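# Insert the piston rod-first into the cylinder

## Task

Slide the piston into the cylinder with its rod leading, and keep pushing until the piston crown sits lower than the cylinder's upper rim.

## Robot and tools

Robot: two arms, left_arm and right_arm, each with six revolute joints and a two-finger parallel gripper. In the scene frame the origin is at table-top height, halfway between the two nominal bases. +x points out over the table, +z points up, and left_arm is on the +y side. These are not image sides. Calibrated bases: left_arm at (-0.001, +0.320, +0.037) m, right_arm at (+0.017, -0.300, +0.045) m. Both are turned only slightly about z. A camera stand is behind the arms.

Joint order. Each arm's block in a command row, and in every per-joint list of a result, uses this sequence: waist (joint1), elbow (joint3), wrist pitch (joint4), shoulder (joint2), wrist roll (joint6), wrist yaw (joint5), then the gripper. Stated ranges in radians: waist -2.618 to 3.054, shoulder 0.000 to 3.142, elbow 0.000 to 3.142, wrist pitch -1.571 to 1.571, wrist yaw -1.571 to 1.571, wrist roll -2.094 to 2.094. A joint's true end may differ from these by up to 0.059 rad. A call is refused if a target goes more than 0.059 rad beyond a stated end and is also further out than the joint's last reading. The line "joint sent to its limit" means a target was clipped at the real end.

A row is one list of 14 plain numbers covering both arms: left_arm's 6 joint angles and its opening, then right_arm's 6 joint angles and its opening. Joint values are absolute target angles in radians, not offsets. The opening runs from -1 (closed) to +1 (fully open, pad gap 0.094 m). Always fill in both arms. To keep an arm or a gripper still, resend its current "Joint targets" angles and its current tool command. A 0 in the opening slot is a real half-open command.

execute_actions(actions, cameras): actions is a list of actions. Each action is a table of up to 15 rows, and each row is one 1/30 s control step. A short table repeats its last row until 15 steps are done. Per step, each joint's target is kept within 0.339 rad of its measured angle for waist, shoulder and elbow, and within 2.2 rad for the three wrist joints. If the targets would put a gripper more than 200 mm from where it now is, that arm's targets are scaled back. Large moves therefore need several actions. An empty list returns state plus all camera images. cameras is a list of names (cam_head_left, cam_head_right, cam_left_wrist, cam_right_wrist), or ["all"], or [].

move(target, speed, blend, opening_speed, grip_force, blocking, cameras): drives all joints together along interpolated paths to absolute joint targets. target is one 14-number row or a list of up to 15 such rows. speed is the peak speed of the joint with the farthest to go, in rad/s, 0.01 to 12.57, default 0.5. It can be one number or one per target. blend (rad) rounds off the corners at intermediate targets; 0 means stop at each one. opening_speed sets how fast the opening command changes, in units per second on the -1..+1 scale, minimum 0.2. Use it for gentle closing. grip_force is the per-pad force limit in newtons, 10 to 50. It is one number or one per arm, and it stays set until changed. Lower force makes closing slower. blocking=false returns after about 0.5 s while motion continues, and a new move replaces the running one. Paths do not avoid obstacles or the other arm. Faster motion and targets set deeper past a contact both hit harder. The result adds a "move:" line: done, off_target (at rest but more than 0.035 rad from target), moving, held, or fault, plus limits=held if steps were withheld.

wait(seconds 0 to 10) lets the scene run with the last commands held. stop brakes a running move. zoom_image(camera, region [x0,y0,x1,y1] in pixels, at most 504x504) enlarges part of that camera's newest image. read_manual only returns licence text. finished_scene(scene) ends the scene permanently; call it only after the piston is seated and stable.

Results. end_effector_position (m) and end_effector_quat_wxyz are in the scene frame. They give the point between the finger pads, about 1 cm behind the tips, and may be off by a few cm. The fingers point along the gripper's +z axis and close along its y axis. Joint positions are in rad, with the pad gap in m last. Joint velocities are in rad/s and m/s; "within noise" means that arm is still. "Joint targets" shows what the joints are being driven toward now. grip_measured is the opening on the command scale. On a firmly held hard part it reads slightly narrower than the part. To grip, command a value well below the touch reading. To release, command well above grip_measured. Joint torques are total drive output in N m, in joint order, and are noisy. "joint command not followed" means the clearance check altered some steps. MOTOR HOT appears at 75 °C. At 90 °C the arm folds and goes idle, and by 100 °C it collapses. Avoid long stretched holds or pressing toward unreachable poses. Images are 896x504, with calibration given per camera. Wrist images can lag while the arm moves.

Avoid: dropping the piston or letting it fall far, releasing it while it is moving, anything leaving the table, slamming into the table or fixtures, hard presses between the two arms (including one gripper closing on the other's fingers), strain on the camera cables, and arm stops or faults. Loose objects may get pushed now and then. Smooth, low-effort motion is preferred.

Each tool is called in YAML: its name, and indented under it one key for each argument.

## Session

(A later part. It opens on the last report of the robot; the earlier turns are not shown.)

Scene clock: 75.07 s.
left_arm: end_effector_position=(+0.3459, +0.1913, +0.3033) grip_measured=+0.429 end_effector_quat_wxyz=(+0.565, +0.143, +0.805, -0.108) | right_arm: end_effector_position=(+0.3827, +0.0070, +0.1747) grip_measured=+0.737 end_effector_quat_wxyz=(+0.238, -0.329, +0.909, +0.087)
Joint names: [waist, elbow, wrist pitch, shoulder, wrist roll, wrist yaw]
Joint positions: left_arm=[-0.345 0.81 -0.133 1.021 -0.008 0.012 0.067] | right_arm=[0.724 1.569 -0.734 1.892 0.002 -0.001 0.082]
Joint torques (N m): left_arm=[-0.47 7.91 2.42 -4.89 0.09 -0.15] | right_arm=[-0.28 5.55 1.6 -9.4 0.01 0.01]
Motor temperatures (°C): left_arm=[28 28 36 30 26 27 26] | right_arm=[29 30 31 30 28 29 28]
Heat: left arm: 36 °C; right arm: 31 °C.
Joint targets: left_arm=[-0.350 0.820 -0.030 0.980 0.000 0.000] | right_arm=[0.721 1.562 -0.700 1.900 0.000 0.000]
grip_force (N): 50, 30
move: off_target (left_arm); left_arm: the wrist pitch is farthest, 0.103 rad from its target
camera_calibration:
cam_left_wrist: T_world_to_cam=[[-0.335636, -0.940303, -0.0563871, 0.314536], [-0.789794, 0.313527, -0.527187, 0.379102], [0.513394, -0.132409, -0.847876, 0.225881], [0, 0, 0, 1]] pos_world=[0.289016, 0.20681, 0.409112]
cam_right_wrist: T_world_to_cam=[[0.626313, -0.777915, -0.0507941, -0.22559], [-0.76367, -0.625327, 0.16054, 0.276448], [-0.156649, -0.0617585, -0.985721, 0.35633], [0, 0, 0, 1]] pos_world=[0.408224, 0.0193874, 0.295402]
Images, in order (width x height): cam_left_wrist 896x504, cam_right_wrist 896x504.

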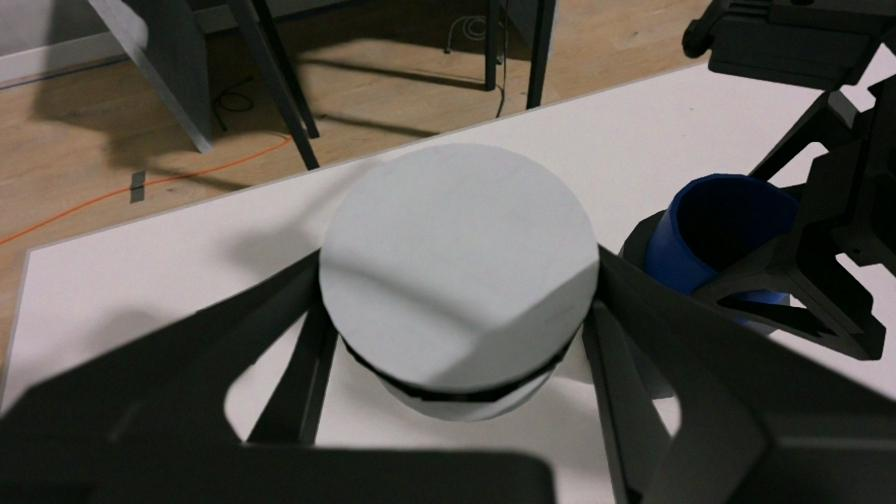

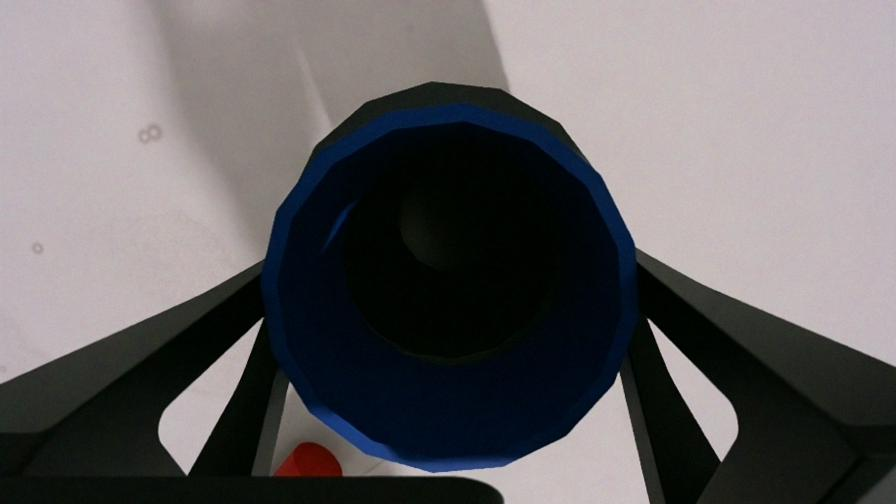

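move:
  target: [-0.350,0.820,-0.030,0.980,0,0,0.34,0.737,1.534,-0.670,1.902,0,0,0.6]
  speed: 0.1
  cameras: ["cam_left_wrist", "cam_right_wrist"]

zoom_image:
  camera: "cam_right_wrist"
  region: [330, 180, 580, 380]

zoom_image:
  camera: "cam_left_wrist"
  region: [610, 160, 810, 360]

Scene clock: 91.57 s.
left_arm: end_effector_position=(+0.3459, +0.1913, +0.3033) grip_measured=+0.429 end_effector_quat_wxyz=(+0.565, +0.143, +0.805, -0.108) | right_arm: end_effector_position=(+0.3838, +0.0108, +0.1716) grip_measured=+0.737 end_effector_quat_wxyz=(+0.246, -0.331, +0.906, +0.090)
Joint names: [waist, elbow, wrist pitch, shoulder, wrist roll, wrist yaw]
Joint positions: left_arm=[-0.345 0.81 -0.133 1.021 -0.008 0.012 0.067] | right_arm=[0.729 1.548 -0.696 1.892 0.001 0 0.082]
Joint torques (N m): left_arm=[-0.47 7.92 2.41 -4.9 0.09 -0.15] | right_arm=[0.87 5.04 1.52 -9.22 0 0.01]
Motor temperatures (°C): left_arm=[28 29 44 30 26 27 27] | right_arm=[29 30 32 31 28 29 28]
Heat: left arm: 44 °C; right arm: 32 °C.
Joint targets: left_arm=[-0.350 0.820 -0.030 0.980 0.000 0.000] | right_arm=[0.737 1.534 -0.670 1.902 0.000 0.000]
grip_force (N): 50, 30
move: off_target (left_arm); left_arm: the wrist pitch is farthest, 0.103 rad from its target
camera_calibration:
cam_left_wrist: T_world_to_cam=[[-0.335636, -0.940303, -0.0563871, 0.314536], [-0.789794, 0.313527, -0.527187, 0.379102], [0.513394, -0.132409, -0.847876, 0.225881], [0, 0, 0, 1]] pos_world=[0.289016, 0.20681, 0.409112]
cam_right_wrist: T_world_to_cam=[[0.63121, -0.773987, -0.0501758, -0.225578], [-0.762413, -0.631053, 0.143172, 0.282678], [-0.142477, -0.0521169, -0.988425, 0.348647], [0, 0, 0, 1]] pos_world=[0.407579, 0.0219605, 0.292822]
Images, in order (width x height): cam_left_wrist 896x504, cam_right_wrist 896x504.

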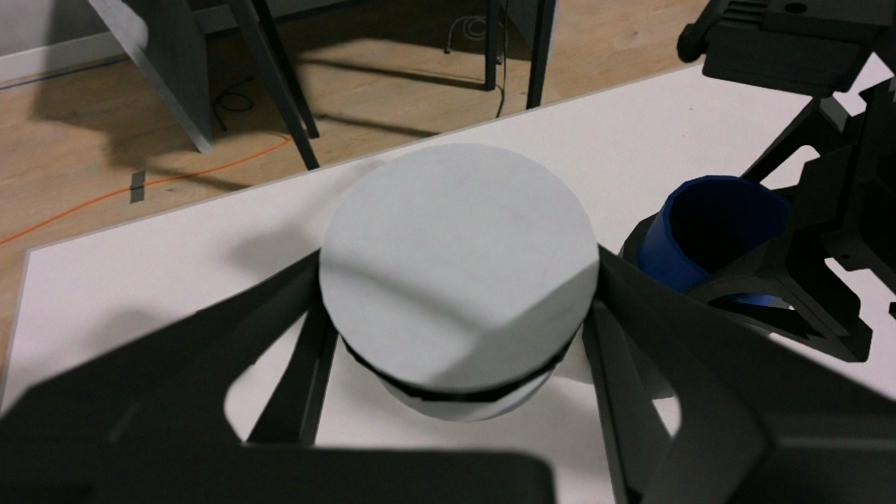

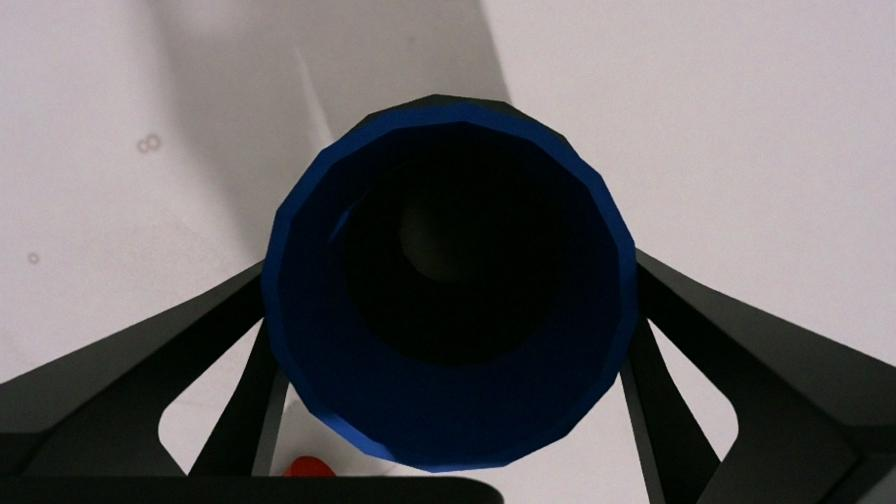

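Scaled by 2.016 from the camera's 896x504 image, which has a finer 1280x720 frame.

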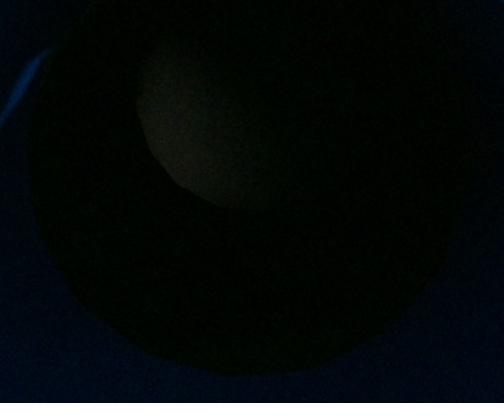

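Scaled by 2.520 from the camera's 896x504 image, which has a finer 1280x720 frame.

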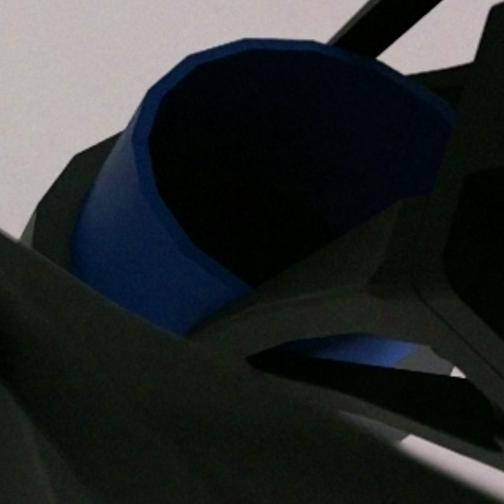

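move:
  target:
    - [-0.350,0.820,-0.030,0.980,0,0,0.34,0.731,1.534,-0.670,1.902,0,0,0.6]
    - [-0.350,0.820,-0.030,0.980,0,0,0.34,0.731,1.534,-0.670,1.902,0,0,1.0]
  speed: 0.1
  opening_speed: 0.8
  cameras: ["cam_right_wrist"]

zoom_image:
  camera: "cam_right_wrist"
  region: [250, 80, 650, 480]

Scene clock: 93.83 s.
left_arm: end_effector_position=(+0.3459, +0.1913, +0.3033) grip_measured=+0.429 end_effector_quat_wxyz=(+0.565, +0.143, +0.805, -0.108) | right_arm: end_effector_position=(+0.3858, +0.0124, +0.1731) grip_measured=+0.998 end_effector_quat_wxyz=(+0.252, -0.331, +0.905, +0.092)
Joint names: [waist, elbow, wrist pitch, shoulder, wrist roll, wrist yaw]
Joint positions: left_arm=[-0.345 0.81 -0.133 1.021 -0.008 0.012 0.067] | right_arm=[0.729 1.548 -0.684 1.892 0.001 0 0.094]
Joint torques (N m): left_arm=[-0.46 7.91 2.41 -4.89 0.1 -0.15] | right_arm=[0.12 5 1.38 -9.31 -0.01 0]
Heat: left arm: 44 °C; right arm: 32 °C.
Joint targets: left_arm=[-0.350 0.820 -0.030 0.980 0.000 0.000] | right_arm=[0.731 1.534 -0.670 1.902 0.000 0.000]
grip_force (N): 50, 30
move: off_target (left_arm); left_arm: the wrist pitch is farthest, 0.103 rad from its target
camera_calibration:
cam_right_wrist: T_world_to_cam=[[0.631658, -0.77361, -0.0503581, -0.225575], [-0.763652, -0.632089, 0.131524, 0.28753], [-0.133579, -0.0446222, -0.990033, 0.34727], [0, 0, 0, 1]] pos_world=[0.408447, 0.0227338, 0.294633]
Images, in order (width x height): cam_right_wrist 896x504.

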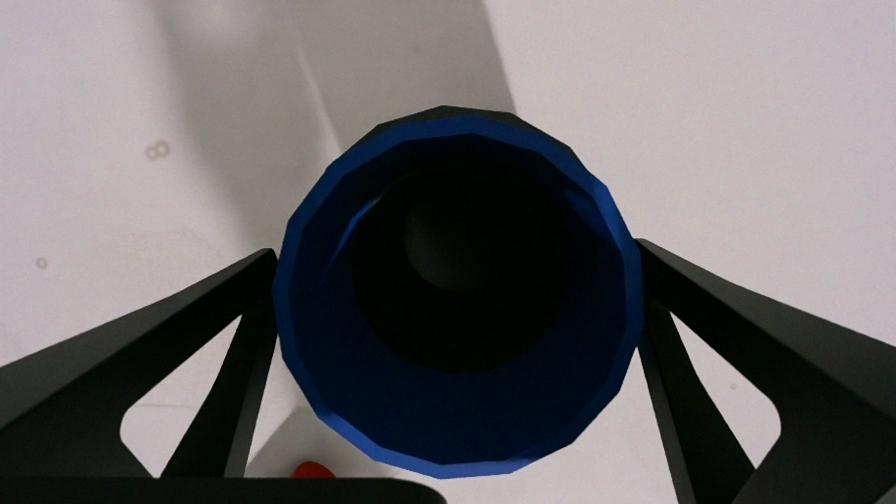

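Scaled by 1.260 from the camera's 896x504 image, which has a finer 1280x720 frame.

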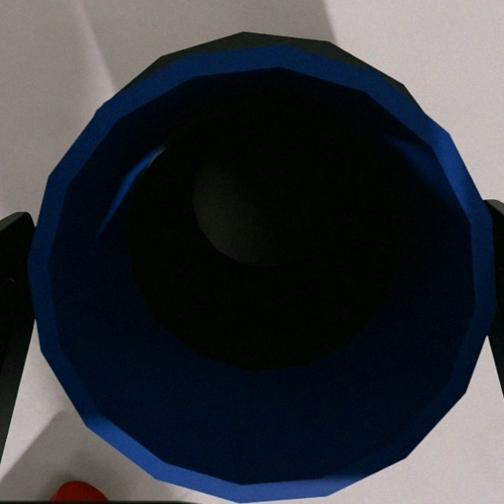

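move:
  target:
    - [-0.350,0.820,-0.030,0.980,0,0,0.34,0.731,1.843,-0.970,1.905,0,0,1.0]
    - [-0.350,0.820,-0.030,0.980,0,0,0.34,0.731,0.871,-0.368,1.103,0,0,1.0]
    - [-0.683,1.218,0.142,1.498,0,0,0.34,0.735,0.206,1.296,1.280,0,0,1.0]
  speed: [0.4, 0.9, 0.8]
  blend: [0.05, 0.1, 0]
  cameras: ["cam_left_wrist", "cam_right_wrist"]

Scene clock: 101.73 s.
left_arm: end_effector_position=(+0.3791, +0.0073, +0.3156) grip_measured=+0.429 end_effector_quat_wxyz=(+0.553, +0.271, +0.761, -0.204) | right_arm: end_effector_position=(+0.2916, -0.0671, +0.2878) grip_measured=+0.998 end_effector_quat_wxyz=(+0.734, -0.214, +0.586, +0.269)
Joint names: [waist, elbow, wrist pitch, shoulder, wrist roll, wrist yaw]
Joint positions: left_arm=[-0.681 1.158 0.037 1.505 -0.008 0.008 0.067] | right_arm=[0.729 0.218 1.278 1.274 0.001 0 0.094]
Joint torques (N m): left_arm=[-0.24 11.99 2.43 -6.46 0.08 -0.11] | right_arm=[0.66 4.11 2.07 -2.39 -0.02 -0.01]
Heat: left arm: 46 °C; right arm: 32 °C.
Joint targets: left_arm=[-0.683 1.218 0.142 1.498 0.000 0.000] | right_arm=[0.735 0.206 1.296 1.280 0.000 0.000]
grip_force (N): 50, 30
move: off_target (left_arm); left_arm: the wrist pitch is farthest, 0.105 rad from its target
camera_calibration:
cam_left_wrist: T_world_to_cam=[[-0.622382, -0.780594, -0.0575666, 0.261176], [-0.629261, 0.542747, -0.556287, 0.416207], [0.465478, -0.309999, -0.828994, 0.208372], [0, 0, 0, 1]] pos_world=[0.327462, 0.0425722, 0.419305]
cam_right_wrist: T_world_to_cam=[[0.676782, -0.735514, -0.0313926, -0.237939], [-0.339839, -0.274306, -0.899592, 0.347356], [0.653051, 0.619496, -0.435602, 0.100258], [0, 0, 0, 1]] pos_world=[0.213605, -0.141835, 0.348682]
Images, in order (width x height): cam_left_wrist 896x504, cam_right_wrist 896x504.

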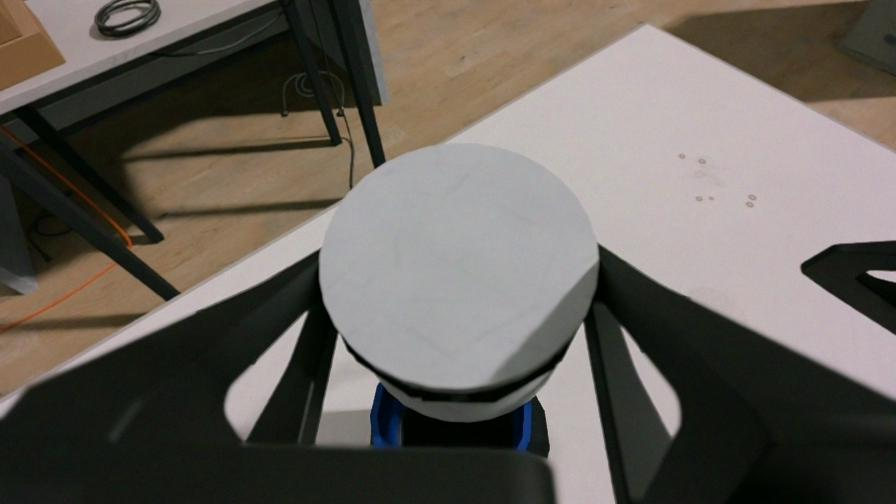

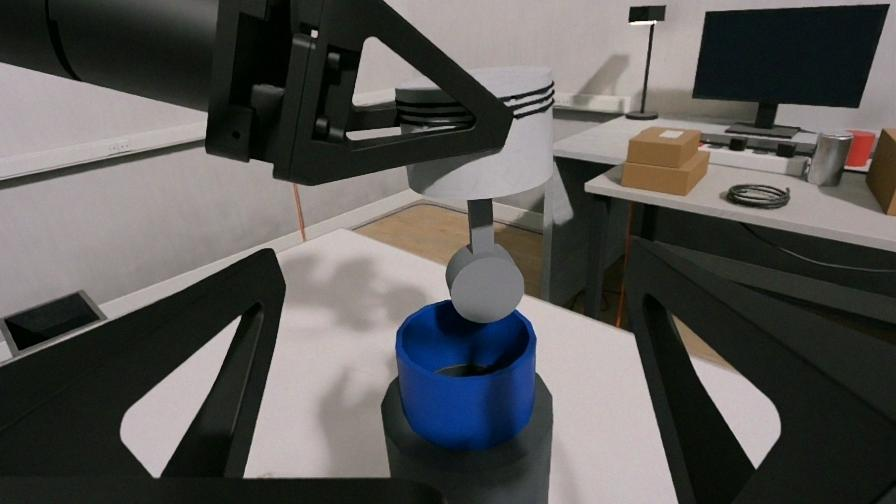

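move:
  target: [-0.660,1.240,0.014,1.455,0,0,0.34,0.735,0.206,1.296,1.280,0,0,1.0]
  speed: 0.15
  cameras: ["cam_left_wrist", "cam_right_wrist"]

zoom_image:
  camera: "cam_right_wrist"
  region: [340, 40, 600, 480]

zoom_image:
  camera: "cam_left_wrist"
  region: [330, 340, 590, 500]

Scene clock: 108.00 s.
left_arm: end_effector_position=(+0.3797, +0.0161, +0.3054) grip_measured=+0.429 end_effector_quat_wxyz=(+0.529, +0.271, +0.781, -0.191) | right_arm: end_effector_position=(+0.2916, -0.0671, +0.2878) grip_measured=+0.998 end_effector_quat_wxyz=(+0.734, -0.214, +0.586, +0.269)
Joint names: [waist, elbow, wrist pitch, shoulder, wrist roll, wrist yaw]
Joint positions: left_arm=[-0.666 1.18 -0.052 1.505 -0.008 0.008 0.067] | right_arm=[0.729 0.218 1.278 1.274 0.001 0 0.094]
Joint torques (N m): left_arm=[0.5 11.92 2.05 -9.73 0.09 -0.11] | right_arm=[0.62 4.08 2.06 -2.33 0 -0.02]
Heat: left arm: 45 °C; right arm: 33 °C.
Joint targets: left_arm=[-0.660 1.240 0.014 1.455 0.000 0.000] | right_arm=[0.735 0.206 1.296 1.280 0.000 0.000]
grip_force (N): 50, 30
move: off_target (left_arm); left_arm: the wrist pitch is farthest, 0.066 rad from its target
camera_calibration:
cam_left_wrist: T_world_to_cam=[[-0.613759, -0.787339, -0.0582912, 0.264992], [-0.665025, 0.555377, -0.499297, 0.40205], [0.42549, -0.267683, -0.864468, 0.227805], [0, 0, 0, 1]] pos_world=[0.333086, 0.0463291, 0.413119]
cam_right_wrist: T_world_to_cam=[[0.676782, -0.735514, -0.0313926, -0.237939], [-0.339839, -0.274306, -0.899592, 0.347356], [0.653051, 0.619496, -0.435602, 0.100258], [0, 0, 0, 1]] pos_world=[0.213605, -0.141835, 0.348682]
Images, in order (width x height): cam_left_wrist 896x504, cam_right_wrist 896x504.

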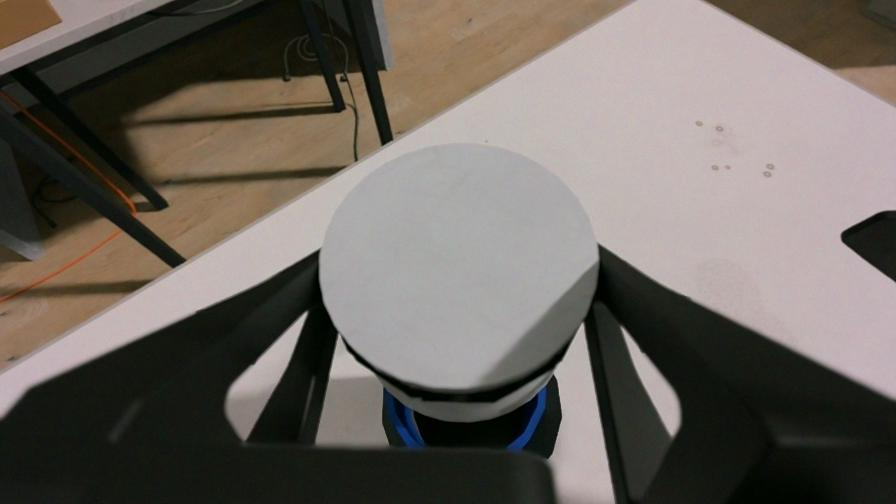

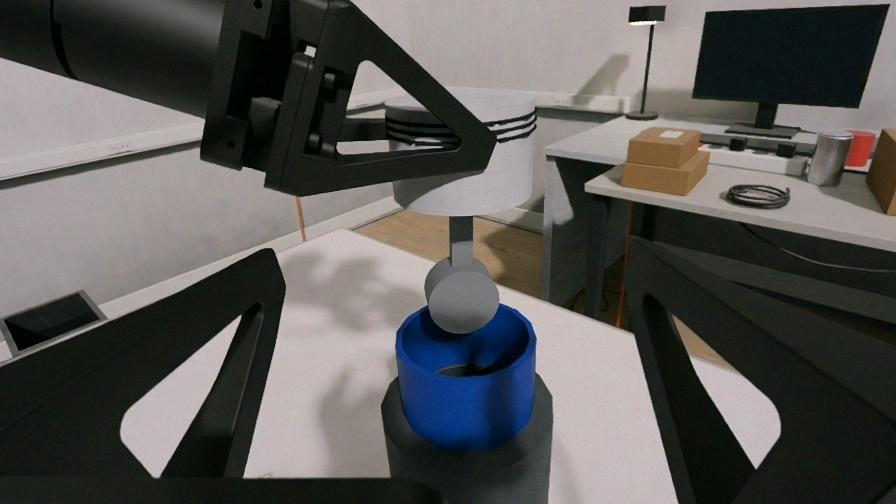

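Scaled by 1.145 from the camera's 896x504 image, which has a finer 1280x720 frame.

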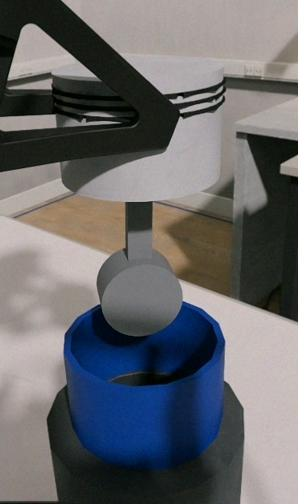

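Scaled by 1.938 from the camera's 896x504 image, which has a finer 1280x720 frame.

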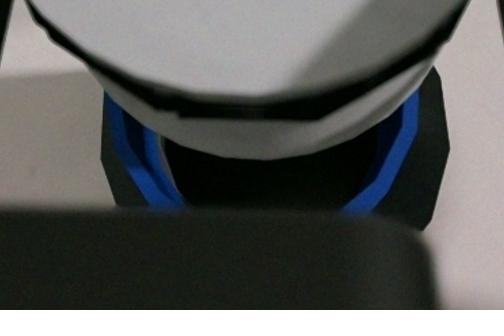

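move:
  target:
    - [-0.660,1.018,0.232,1.544,0,0,0.34,0.735,0.206,1.296,1.280,0,0,1.0]
    - [-0.660,0.890,0.423,1.608,0,0,0.34,0.735,0.206,1.296,1.280,0,0,1.0]
  speed: 0.2
  blend: [0.03, 0]
  cameras: ["cam_left_wrist", "cam_right_wrist"]

zoom_image:
  camera: "cam_right_wrist"
  region: [340, 160, 600, 480]

Scene clock: 114.43 s.
left_arm: end_effector_position=(+0.3769, +0.0185, +0.2007) grip_measured=+0.429 end_effector_quat_wxyz=(+0.517, +0.275, +0.789, -0.186) | right_arm: end_effector_position=(+0.2916, -0.0671, +0.2878) grip_measured=+0.998 end_effector_quat_wxyz=(+0.734, -0.214, +0.586, +0.269)
Joint names: [waist, elbow, wrist pitch, shoulder, wrist roll, wrist yaw]
Joint positions: left_arm=[-0.666 0.881 0.323 1.612 -0.007 0.008 0.067] | right_arm=[0.729 0.218 1.278 1.274 0.001 0 0.094]
Joint torques (N m): left_arm=[0.5 7.28 2.34 -6.68 0.08 -0.11] | right_arm=[0.61 4.1 2.05 -2.43 -0.01 0]
Heat: left arm: 45 °C; right arm: 33 °C.
Joint targets: left_arm=[-0.660 0.890 0.423 1.608 0.000 0.000] | right_arm=[0.735 0.206 1.296 1.280 0.000 0.000]
grip_force (N): 50, 30
move: off_target (left_arm); left_arm: the wrist pitch is farthest, 0.100 rad from its target
camera_calibration:
cam_left_wrist: T_world_to_cam=[[-0.615186, -0.78611, -0.0598126, 0.259758], [-0.676677, 0.565429, -0.471592, 0.34527], [0.404543, -0.249643, -0.879786, 0.149768], [0, 0, 0, 1]] pos_world=[0.332848, 0.0463617, 0.310127]
cam_right_wrist: T_world_to_cam=[[0.676782, -0.735514, -0.0313926, -0.237939], [-0.339839, -0.274306, -0.899592, 0.347356], [0.653051, 0.619496, -0.435602, 0.100258], [0, 0, 0, 1]] pos_world=[0.213605, -0.141835, 0.348682]
Images, in order (width x height): cam_left_wrist 896x504, cam_right_wrist 896x504.

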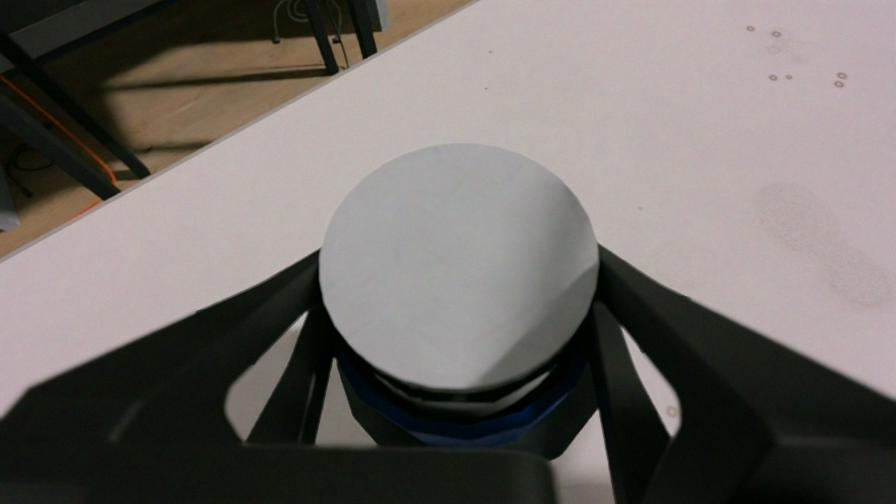

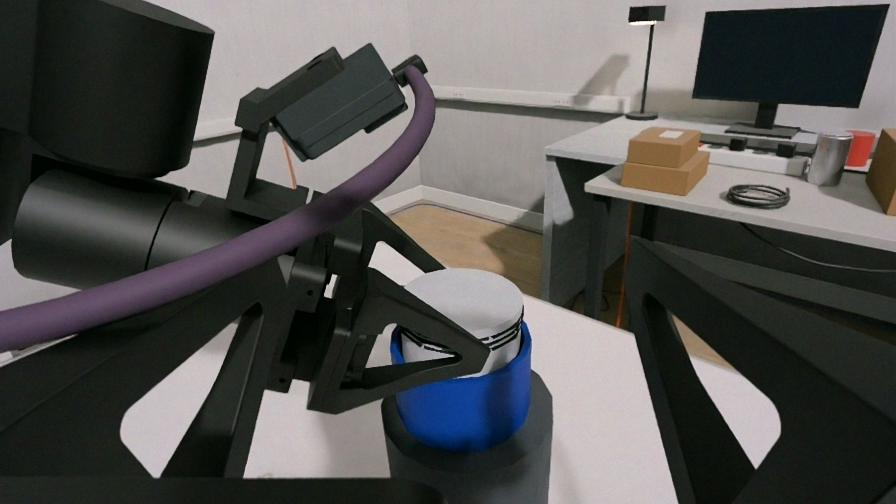

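Scaled by 1.575 from the camera's 896x504 image, which has a finer 1280x720 frame.

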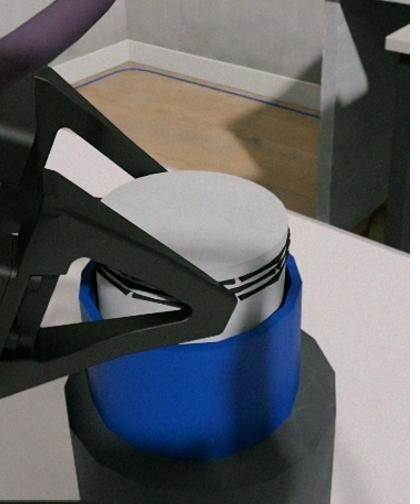

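zoom_image:
  camera: "cam_left_wrist"
  region: [320, 330, 620, 470]

Scaled by 1.680 from the camera's 896x504 image, which has a finer 1280x720 frame.

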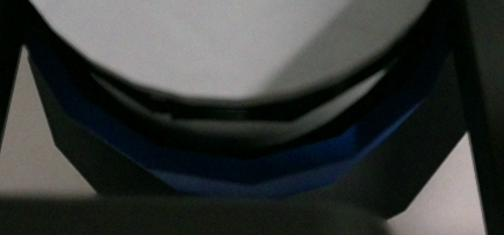

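move:
  target: [-0.677,0.880,0.460,1.628,0,0,0.34,0.735,0.206,1.296,1.280,0,0,1.0]
  speed: 0.08
  cameras: ["cam_left_wrist", "cam_right_wrist"]

zoom_image:
  camera: "cam_right_wrist"
  region: [340, 220, 600, 480]

Scene clock: 120.97 s.
left_arm: end_effector_position=(+0.3777, +0.0152, +0.1989) grip_measured=+0.429 end_effector_quat_wxyz=(+0.522, +0.275, +0.785, -0.189) | right_arm: end_effector_position=(+0.2916, -0.0671, +0.2878) grip_measured=+0.998 end_effector_quat_wxyz=(+0.734, -0.214, +0.586, +0.269)
Joint names: [waist, elbow, wrist pitch, shoulder, wrist roll, wrist yaw]
Joint positions: left_arm=[-0.67 0.873 0.361 1.627 -0.006 0.008 0.067] | right_arm=[0.729 0.218 1.278 1.274 0.001 0 0.094]
Joint torques (N m): left_arm=[-0.66 7.12 2.34 -6.41 0.06 -0.1] | right_arm=[0.65 4.07 2.07 -2.45 0 -0.01]
Heat: left arm: 45 °C; right arm: 33 °C.
Joint targets: left_arm=[-0.677 0.880 0.460 1.628 0.000 0.000] | right_arm=[0.735 0.206 1.296 1.280 0.000 0.000]
grip_force (N): 50, 30
move: off_target (left_arm); left_arm: the wrist pitch is farthest, 0.099 rad from its target
camera_calibration:
cam_left_wrist: T_world_to_cam=[[-0.618109, -0.783746, -0.0606924, 0.258846], [-0.668003, 0.564386, -0.485016, 0.346266], [0.414383, -0.25925, -0.872397, 0.141985], [0, 0, 0, 1]] pos_world=[0.332466, 0.0442514, 0.307522]
cam_right_wrist: T_world_to_cam=[[0.676782, -0.735514, -0.0313926, -0.237939], [-0.339839, -0.274306, -0.899592, 0.347356], [0.653051, 0.619496, -0.435602, 0.100258], [0, 0, 0, 1]] pos_world=[0.213605, -0.141835, 0.348682]
Images, in order (width x height): cam_left_wrist 896x504, cam_right_wrist 896x504.

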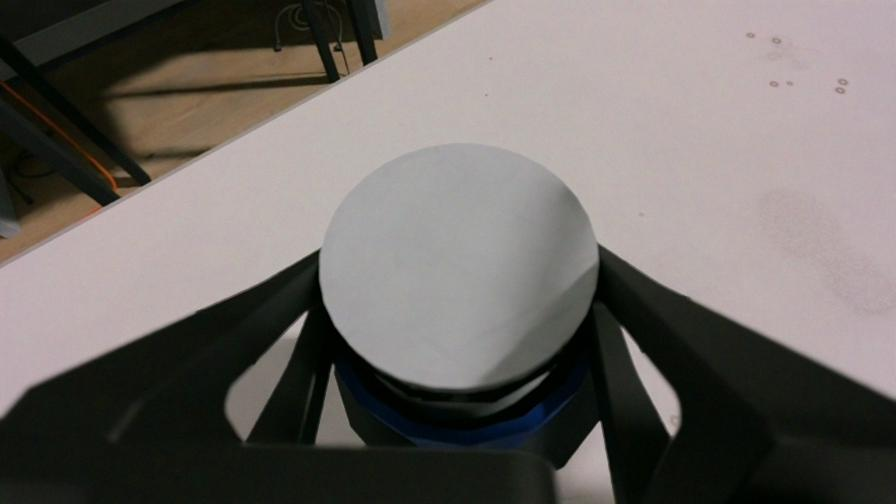

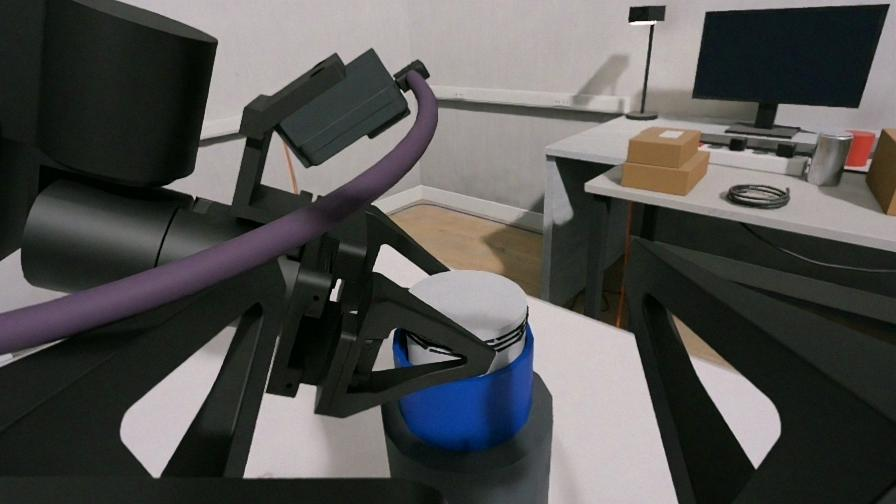

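Scaled by 1.938 from the camera's 896x504 image, which has a finer 1280x720 frame.

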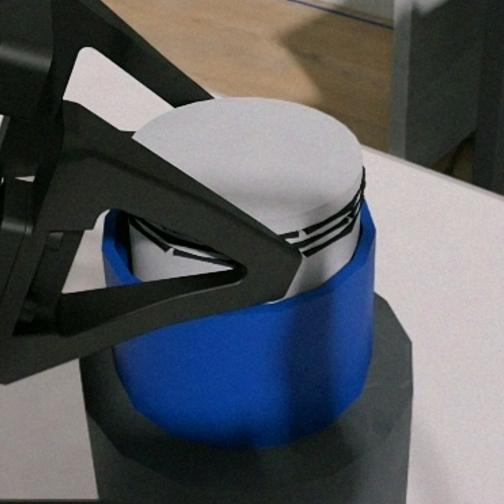

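move:
  target: [-0.673,0.880,0.420,1.628,0,0,0.34,0.735,0.206,1.296,1.280,0,0,1.0]
  speed: 0.2
  cameras: []

move:
  target: [-0.672,0.880,0.385,1.628,0,0,1.0,0.735,0.206,1.296,1.280,0,0,1.0]
  speed: 0.2
  cameras: ["cam_left_wrist", "cam_right_wrist"]

zoom_image:
  camera: "cam_right_wrist"
  region: [340, 220, 600, 480]

Scene clock: 123.80 s.
left_arm: end_effector_position=(+0.3776, +0.0153, +0.1986) grip_measured=+0.429 end_effector_quat_wxyz=(+0.522, +0.275, +0.785, -0.188) | right_arm: end_effector_position=(+0.2916, -0.0671, +0.2878) grip_measured=+0.998 end_effector_quat_wxyz=(+0.734, -0.214, +0.586, +0.269)
Joint names: [waist, elbow, wrist pitch, shoulder, wrist roll, wrist yaw]
Joint positions: left_arm=[-0.67 0.873 0.36 1.627 -0.006 0.008 0.067] | right_arm=[0.729 0.218 1.278 1.274 0.001 0 0.094]
Joint torques (N m): left_arm=[-0.31 7.09 1.98 -6.42 0.07 -0.11] | right_arm=[0.65 4.04 2.04 -2.4 -0.01 0]
Heat: left arm: 46 °C; right arm: 33 °C.
Joint targets: left_arm=[-0.673 0.880 0.420 1.628 0.000 0.000] | right_arm=[0.735 0.206 1.296 1.280 0.000 0.000]
grip_force (N): 50, 30
move: off_target (left_arm); left_arm: the wrist pitch is farthest, 0.060 rad from its target
No camera images: "cameras" was empty.

Scene clock: 124.50 s.
left_arm: end_effector_position=(+0.3796, +0.0137, +0.2048) grip_measured=+0.998 end_effector_quat_wxyz=(+0.532, +0.273, +0.778, -0.192) | right_arm: end_effector_position=(+0.2916, -0.0671, +0.2878) grip_measured=+0.998 end_effector_quat_wxyz=(+0.734, -0.214, +0.586, +0.269)
Joint names: [waist, elbow, wrist pitch, shoulder, wrist roll, wrist yaw]
Joint positions: left_arm=[-0.67 0.873 0.387 1.627 -0.006 0.008 0.094] | right_arm=[0.729 0.218 1.278 1.274 0.001 0 0.094]
Joint torques (N m): left_arm=[-0.2 7.13 1.4 -6.43 0.07 -0.11] | right_arm=[0.65 4.07 2.05 -2.48 0 -0.01]
Heat: left arm: 46 °C; right arm: 33 °C.
Joint targets: left_arm=[-0.672 0.880 0.385 1.628 0.000 0.000] | right_arm=[0.735 0.206 1.296 1.280 0.000 0.000]
grip_force (N): 50, 30
move: done
camera_calibration:
cam_left_wrist: T_world_to_cam=[[-0.616912, -0.784706, -0.0604628, 0.258742], [-0.65813, 0.556477, -0.507147, 0.352089], [0.431608, -0.273073, -0.859736, 0.13703], [0, 0, 0, 1]] pos_world=[0.332197, 0.0445261, 0.312015]
cam_right_wrist: T_world_to_cam=[[0.676782, -0.735514, -0.0313926, -0.237939], [-0.339839, -0.274306, -0.899592, 0.347356], [0.653051, 0.619496, -0.435602, 0.100258], [0, 0, 0, 1]] pos_world=[0.213605, -0.141835, 0.348682]
Images, in order (width x height): cam_left_wrist 896x504, cam_right_wrist 896x504.

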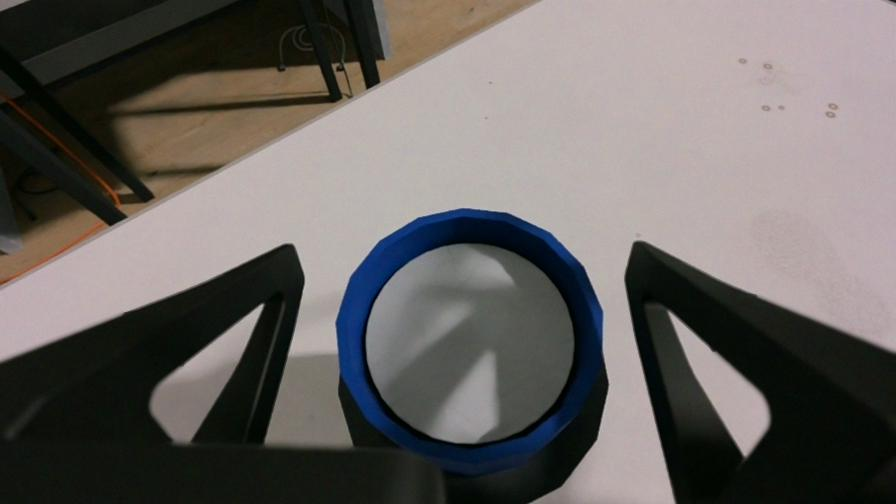

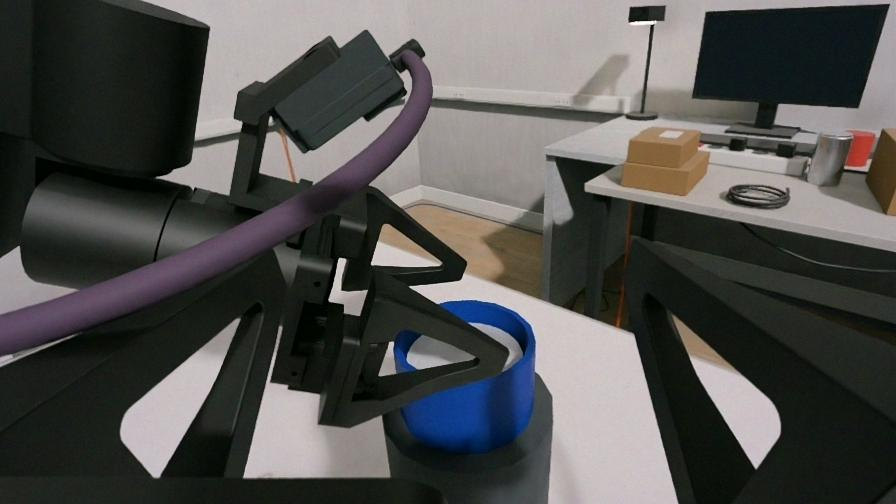

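Scaled by 1.938 from the camera's 896x504 image, which has a finer 1280x720 frame.

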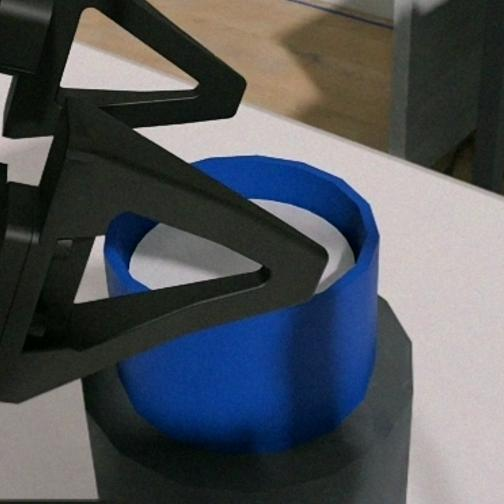

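move:
  target:
    - [-0.670,1.05,0.20,1.55,0,0,1.0,0.731,0.871,-0.368,1.103,0,0,-1.0]
    - [-0.700,0.206,1.296,1.302,0,0,1.0,0.731,0.95,-0.45,1.16,0,0,-1.0]
    - [-0.700,0.206,1.296,1.302,0,0,1.0,0.735,2.425,-1.470,2.296,0,0,-1.0]
  speed: [0.7, 1.0, 0.9]
  blend: [0.1, 0.1, 0]
  grip_force: [50, 50]
  cameras: ["cam_left_wrist", "cam_right_wrist"]

zoom_image:
  camera: "cam_left_wrist"
  region: [340, 180, 580, 420]

Scene clock: 133.93 s.
left_arm: end_effector_position=(+0.2779, +0.0841, +0.2602) grip_measured=+0.998 end_effector_quat_wxyz=(+0.716, +0.222, +0.606, -0.266) | right_arm: end_effector_position=(+0.3857, +0.0123, +0.2062) grip_measured=-0.979 end_effector_quat_wxyz=(+0.103, -0.341, +0.934, +0.038)
Joint names: [waist, elbow, wrist pitch, shoulder, wrist roll, wrist yaw]
Joint positions: left_arm=[-0.694 0.213 1.276 1.323 -0.006 0.008 0.094] | right_arm=[0.729 2.395 -1.464 2.282 0.001 0 0.001]
Joint torques (N m): left_arm=[-0.58 4.89 1.56 -4.08 0.06 -0.11] | right_arm=[0.61 7.51 0.58 -11.15 -0.01 0]
Heat: left arm: 44 °C; right arm: 33 °C.
Joint targets: left_arm=[-0.700 0.206 1.296 1.302 0.000 0.000] | right_arm=[0.735 2.425 -1.470 2.296 0.000 0.000]
move: done
camera_calibration:
cam_left_wrist: T_world_to_cam=[[-0.612702, -0.788893, -0.0473654, 0.250397], [-0.355363, 0.328537, -0.875089, 0.304845], [0.705913, -0.519337, -0.481639, 0.0938061], [0, 0, 0, 1]] pos_world=[0.195531, 0.146101, 0.323807]
cam_right_wrist: T_world_to_cam=[[0.620114, -0.783359, -0.0425105, -0.220966], [-0.692559, -0.572082, 0.439414, 0.191418], [-0.368538, -0.243046, -0.897278, 0.453888], [0, 0, 0, 1]] pos_world=[0.436868, 0.0467268, 0.313759]
Images, in order (width x height): cam_left_wrist 896x504, cam_right_wrist 896x504.

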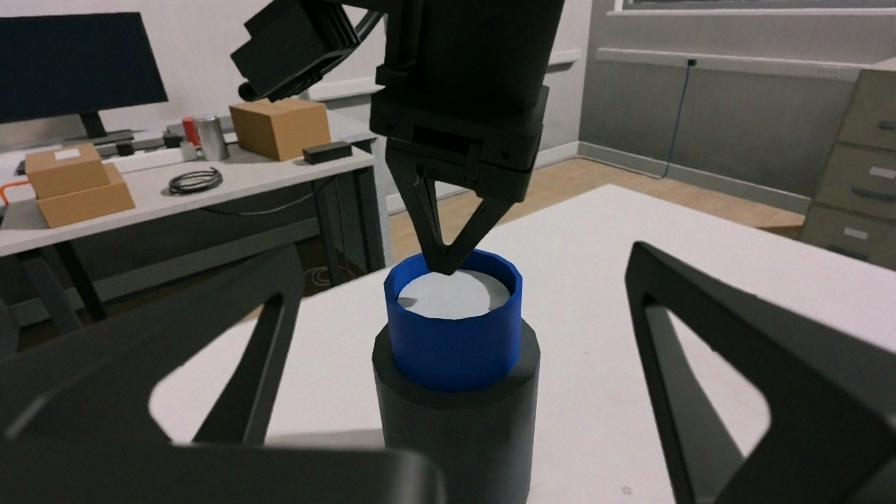

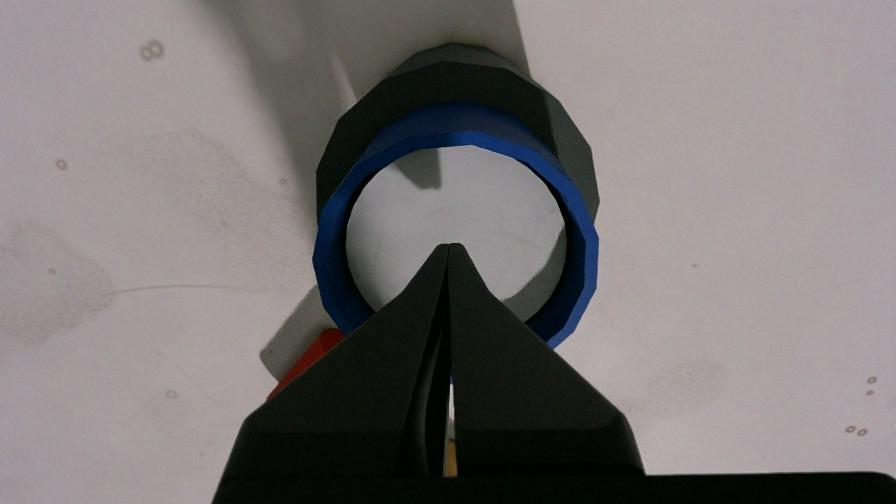

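Scaled by 2.100 from the camera's 896x504 image, which has a finer 1280x720 frame.

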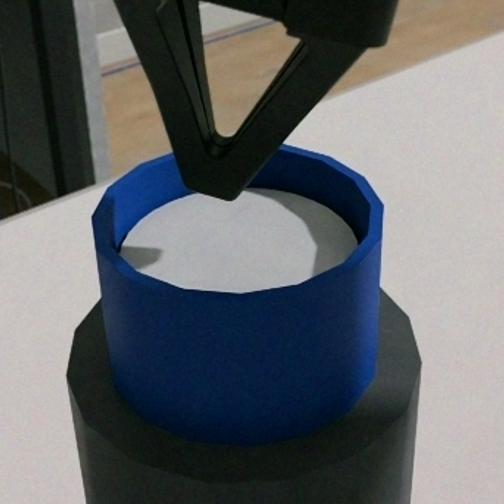

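move:
  target:
    - [-0.700,0.206,1.296,1.302,0,0,1.0,0.735,2.361,-1.452,2.353,0,0,-1.0]
    - [-0.700,0.206,1.296,1.302,0,0,1.0,0.735,2.300,-1.434,2.374,0,0,-1.0]
    - [-0.700,0.206,1.296,1.302,0,0,1.0,0.749,2.246,-1.418,2.394,0,0,-1.0]
    - [-0.700,0.206,1.296,1.302,0,0,1.0,0.719,2.208,-1.396,2.396,0,0,-1.0]
    - [-0.700,0.206,1.296,1.302,0,0,1.0,0.749,2.172,-1.375,2.399,0,0,-1.0]
    - [-0.700,0.206,1.296,1.302,0,0,1.0,0.719,2.136,-1.355,2.404,0,0,-1.0]
    - [-0.700,0.206,1.296,1.302,0,0,1.0,0.735,2.120,-1.345,2.405,0,0,-1.0]
  speed: [0.06, 0.08, 0.08, 0.08, 0.08, 0.08, 0.08]
  blend: [0.005, 0.005, 0.005, 0.005, 0.005, 0.005, 0]
  cameras: ["cam_left_wrist", "cam_right_wrist"]

zoom_image:
  camera: "cam_left_wrist"
  region: [340, 180, 580, 420]

Scene clock: 141.30 s.
left_arm: end_effector_position=(+0.2779, +0.0841, +0.2602) grip_measured=+0.998 end_effector_quat_wxyz=(+0.716, +0.222, +0.606, -0.266) | right_arm: end_effector_position=(+0.3846, +0.0113, +0.1687) grip_measured=-0.979 end_effector_quat_wxyz=(+0.088, -0.342, +0.935, +0.030)
Joint names: [waist, elbow, wrist pitch, shoulder, wrist roll, wrist yaw]
Joint positions: left_arm=[-0.694 0.213 1.276 1.323 -0.006 0.008 0.094] | right_arm=[0.731 2.213 -1.337 2.262 0.001 0.005 0.001]
Joint torques (N m): left_arm=[-0.59 4.88 1.57 -4.07 0.07 -0.11] | right_arm=[0.46 -1.51 0.54 0.18 0 -0.04]
Heat: left arm: 43 °C; right arm: 33 °C.
Joint targets: left_arm=[-0.700 0.206 1.296 1.302 0.000 0.000] | right_arm=[0.735 2.120 -1.345 2.405 0.000 0.000]
move: off_target (right_arm); right_arm: the shoulder is farthest, 0.143 rad from its target
camera_calibration:
cam_left_wrist: T_world_to_cam=[[-0.612702, -0.788893, -0.0473654, 0.250397], [-0.355363, 0.328537, -0.875089, 0.304845], [0.705913, -0.519337, -0.481639, 0.0938061], [0, 0, 0, 1]] pos_world=[0.195531, 0.146101, 0.323807]
cam_right_wrist: T_world_to_cam=[[0.619615, -0.784053, -0.036583, -0.223558], [-0.681872, -0.560778, 0.469657, 0.197235], [-0.388751, -0.266062, -0.882091, 0.425023], [0, 0, 0, 1]] pos_world=[0.438237, 0.0484059, 0.274098]
Images, in order (width x height): cam_left_wrist 896x504, cam_right_wrist 896x504.

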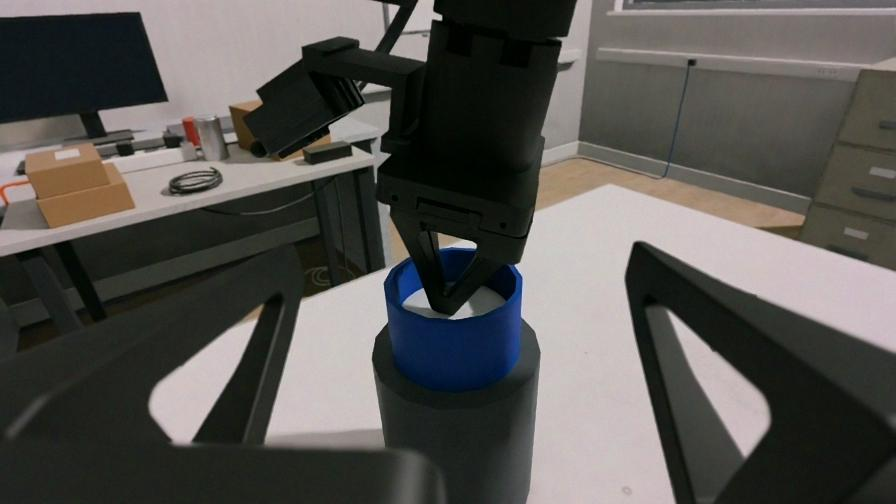

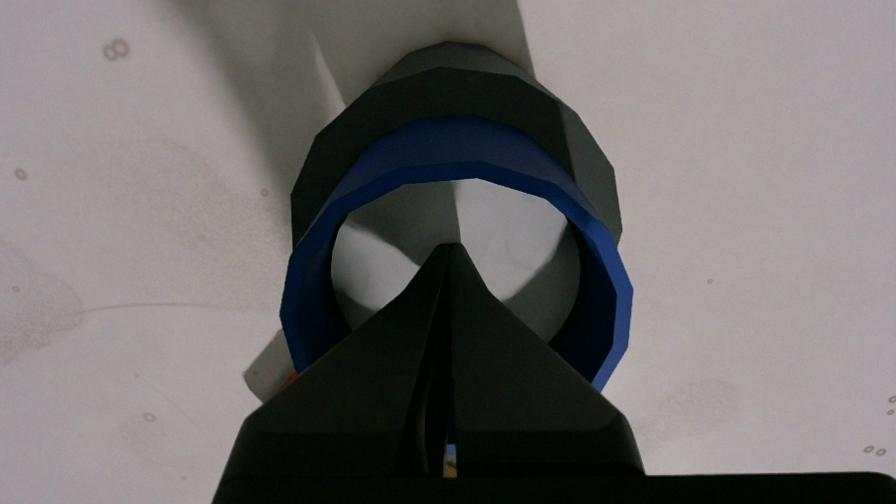

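Scaled by 2.100 from the camera's 896x504 image, which has a finer 1280x720 frame.

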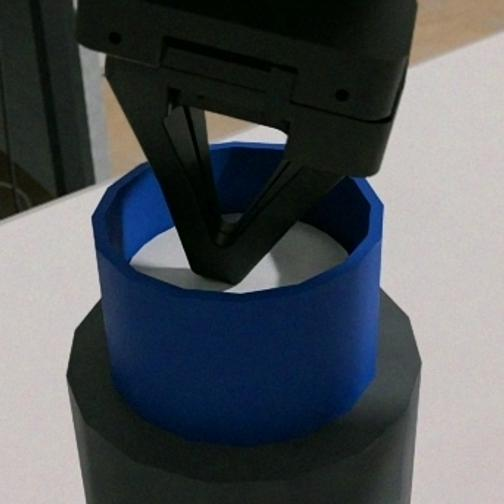

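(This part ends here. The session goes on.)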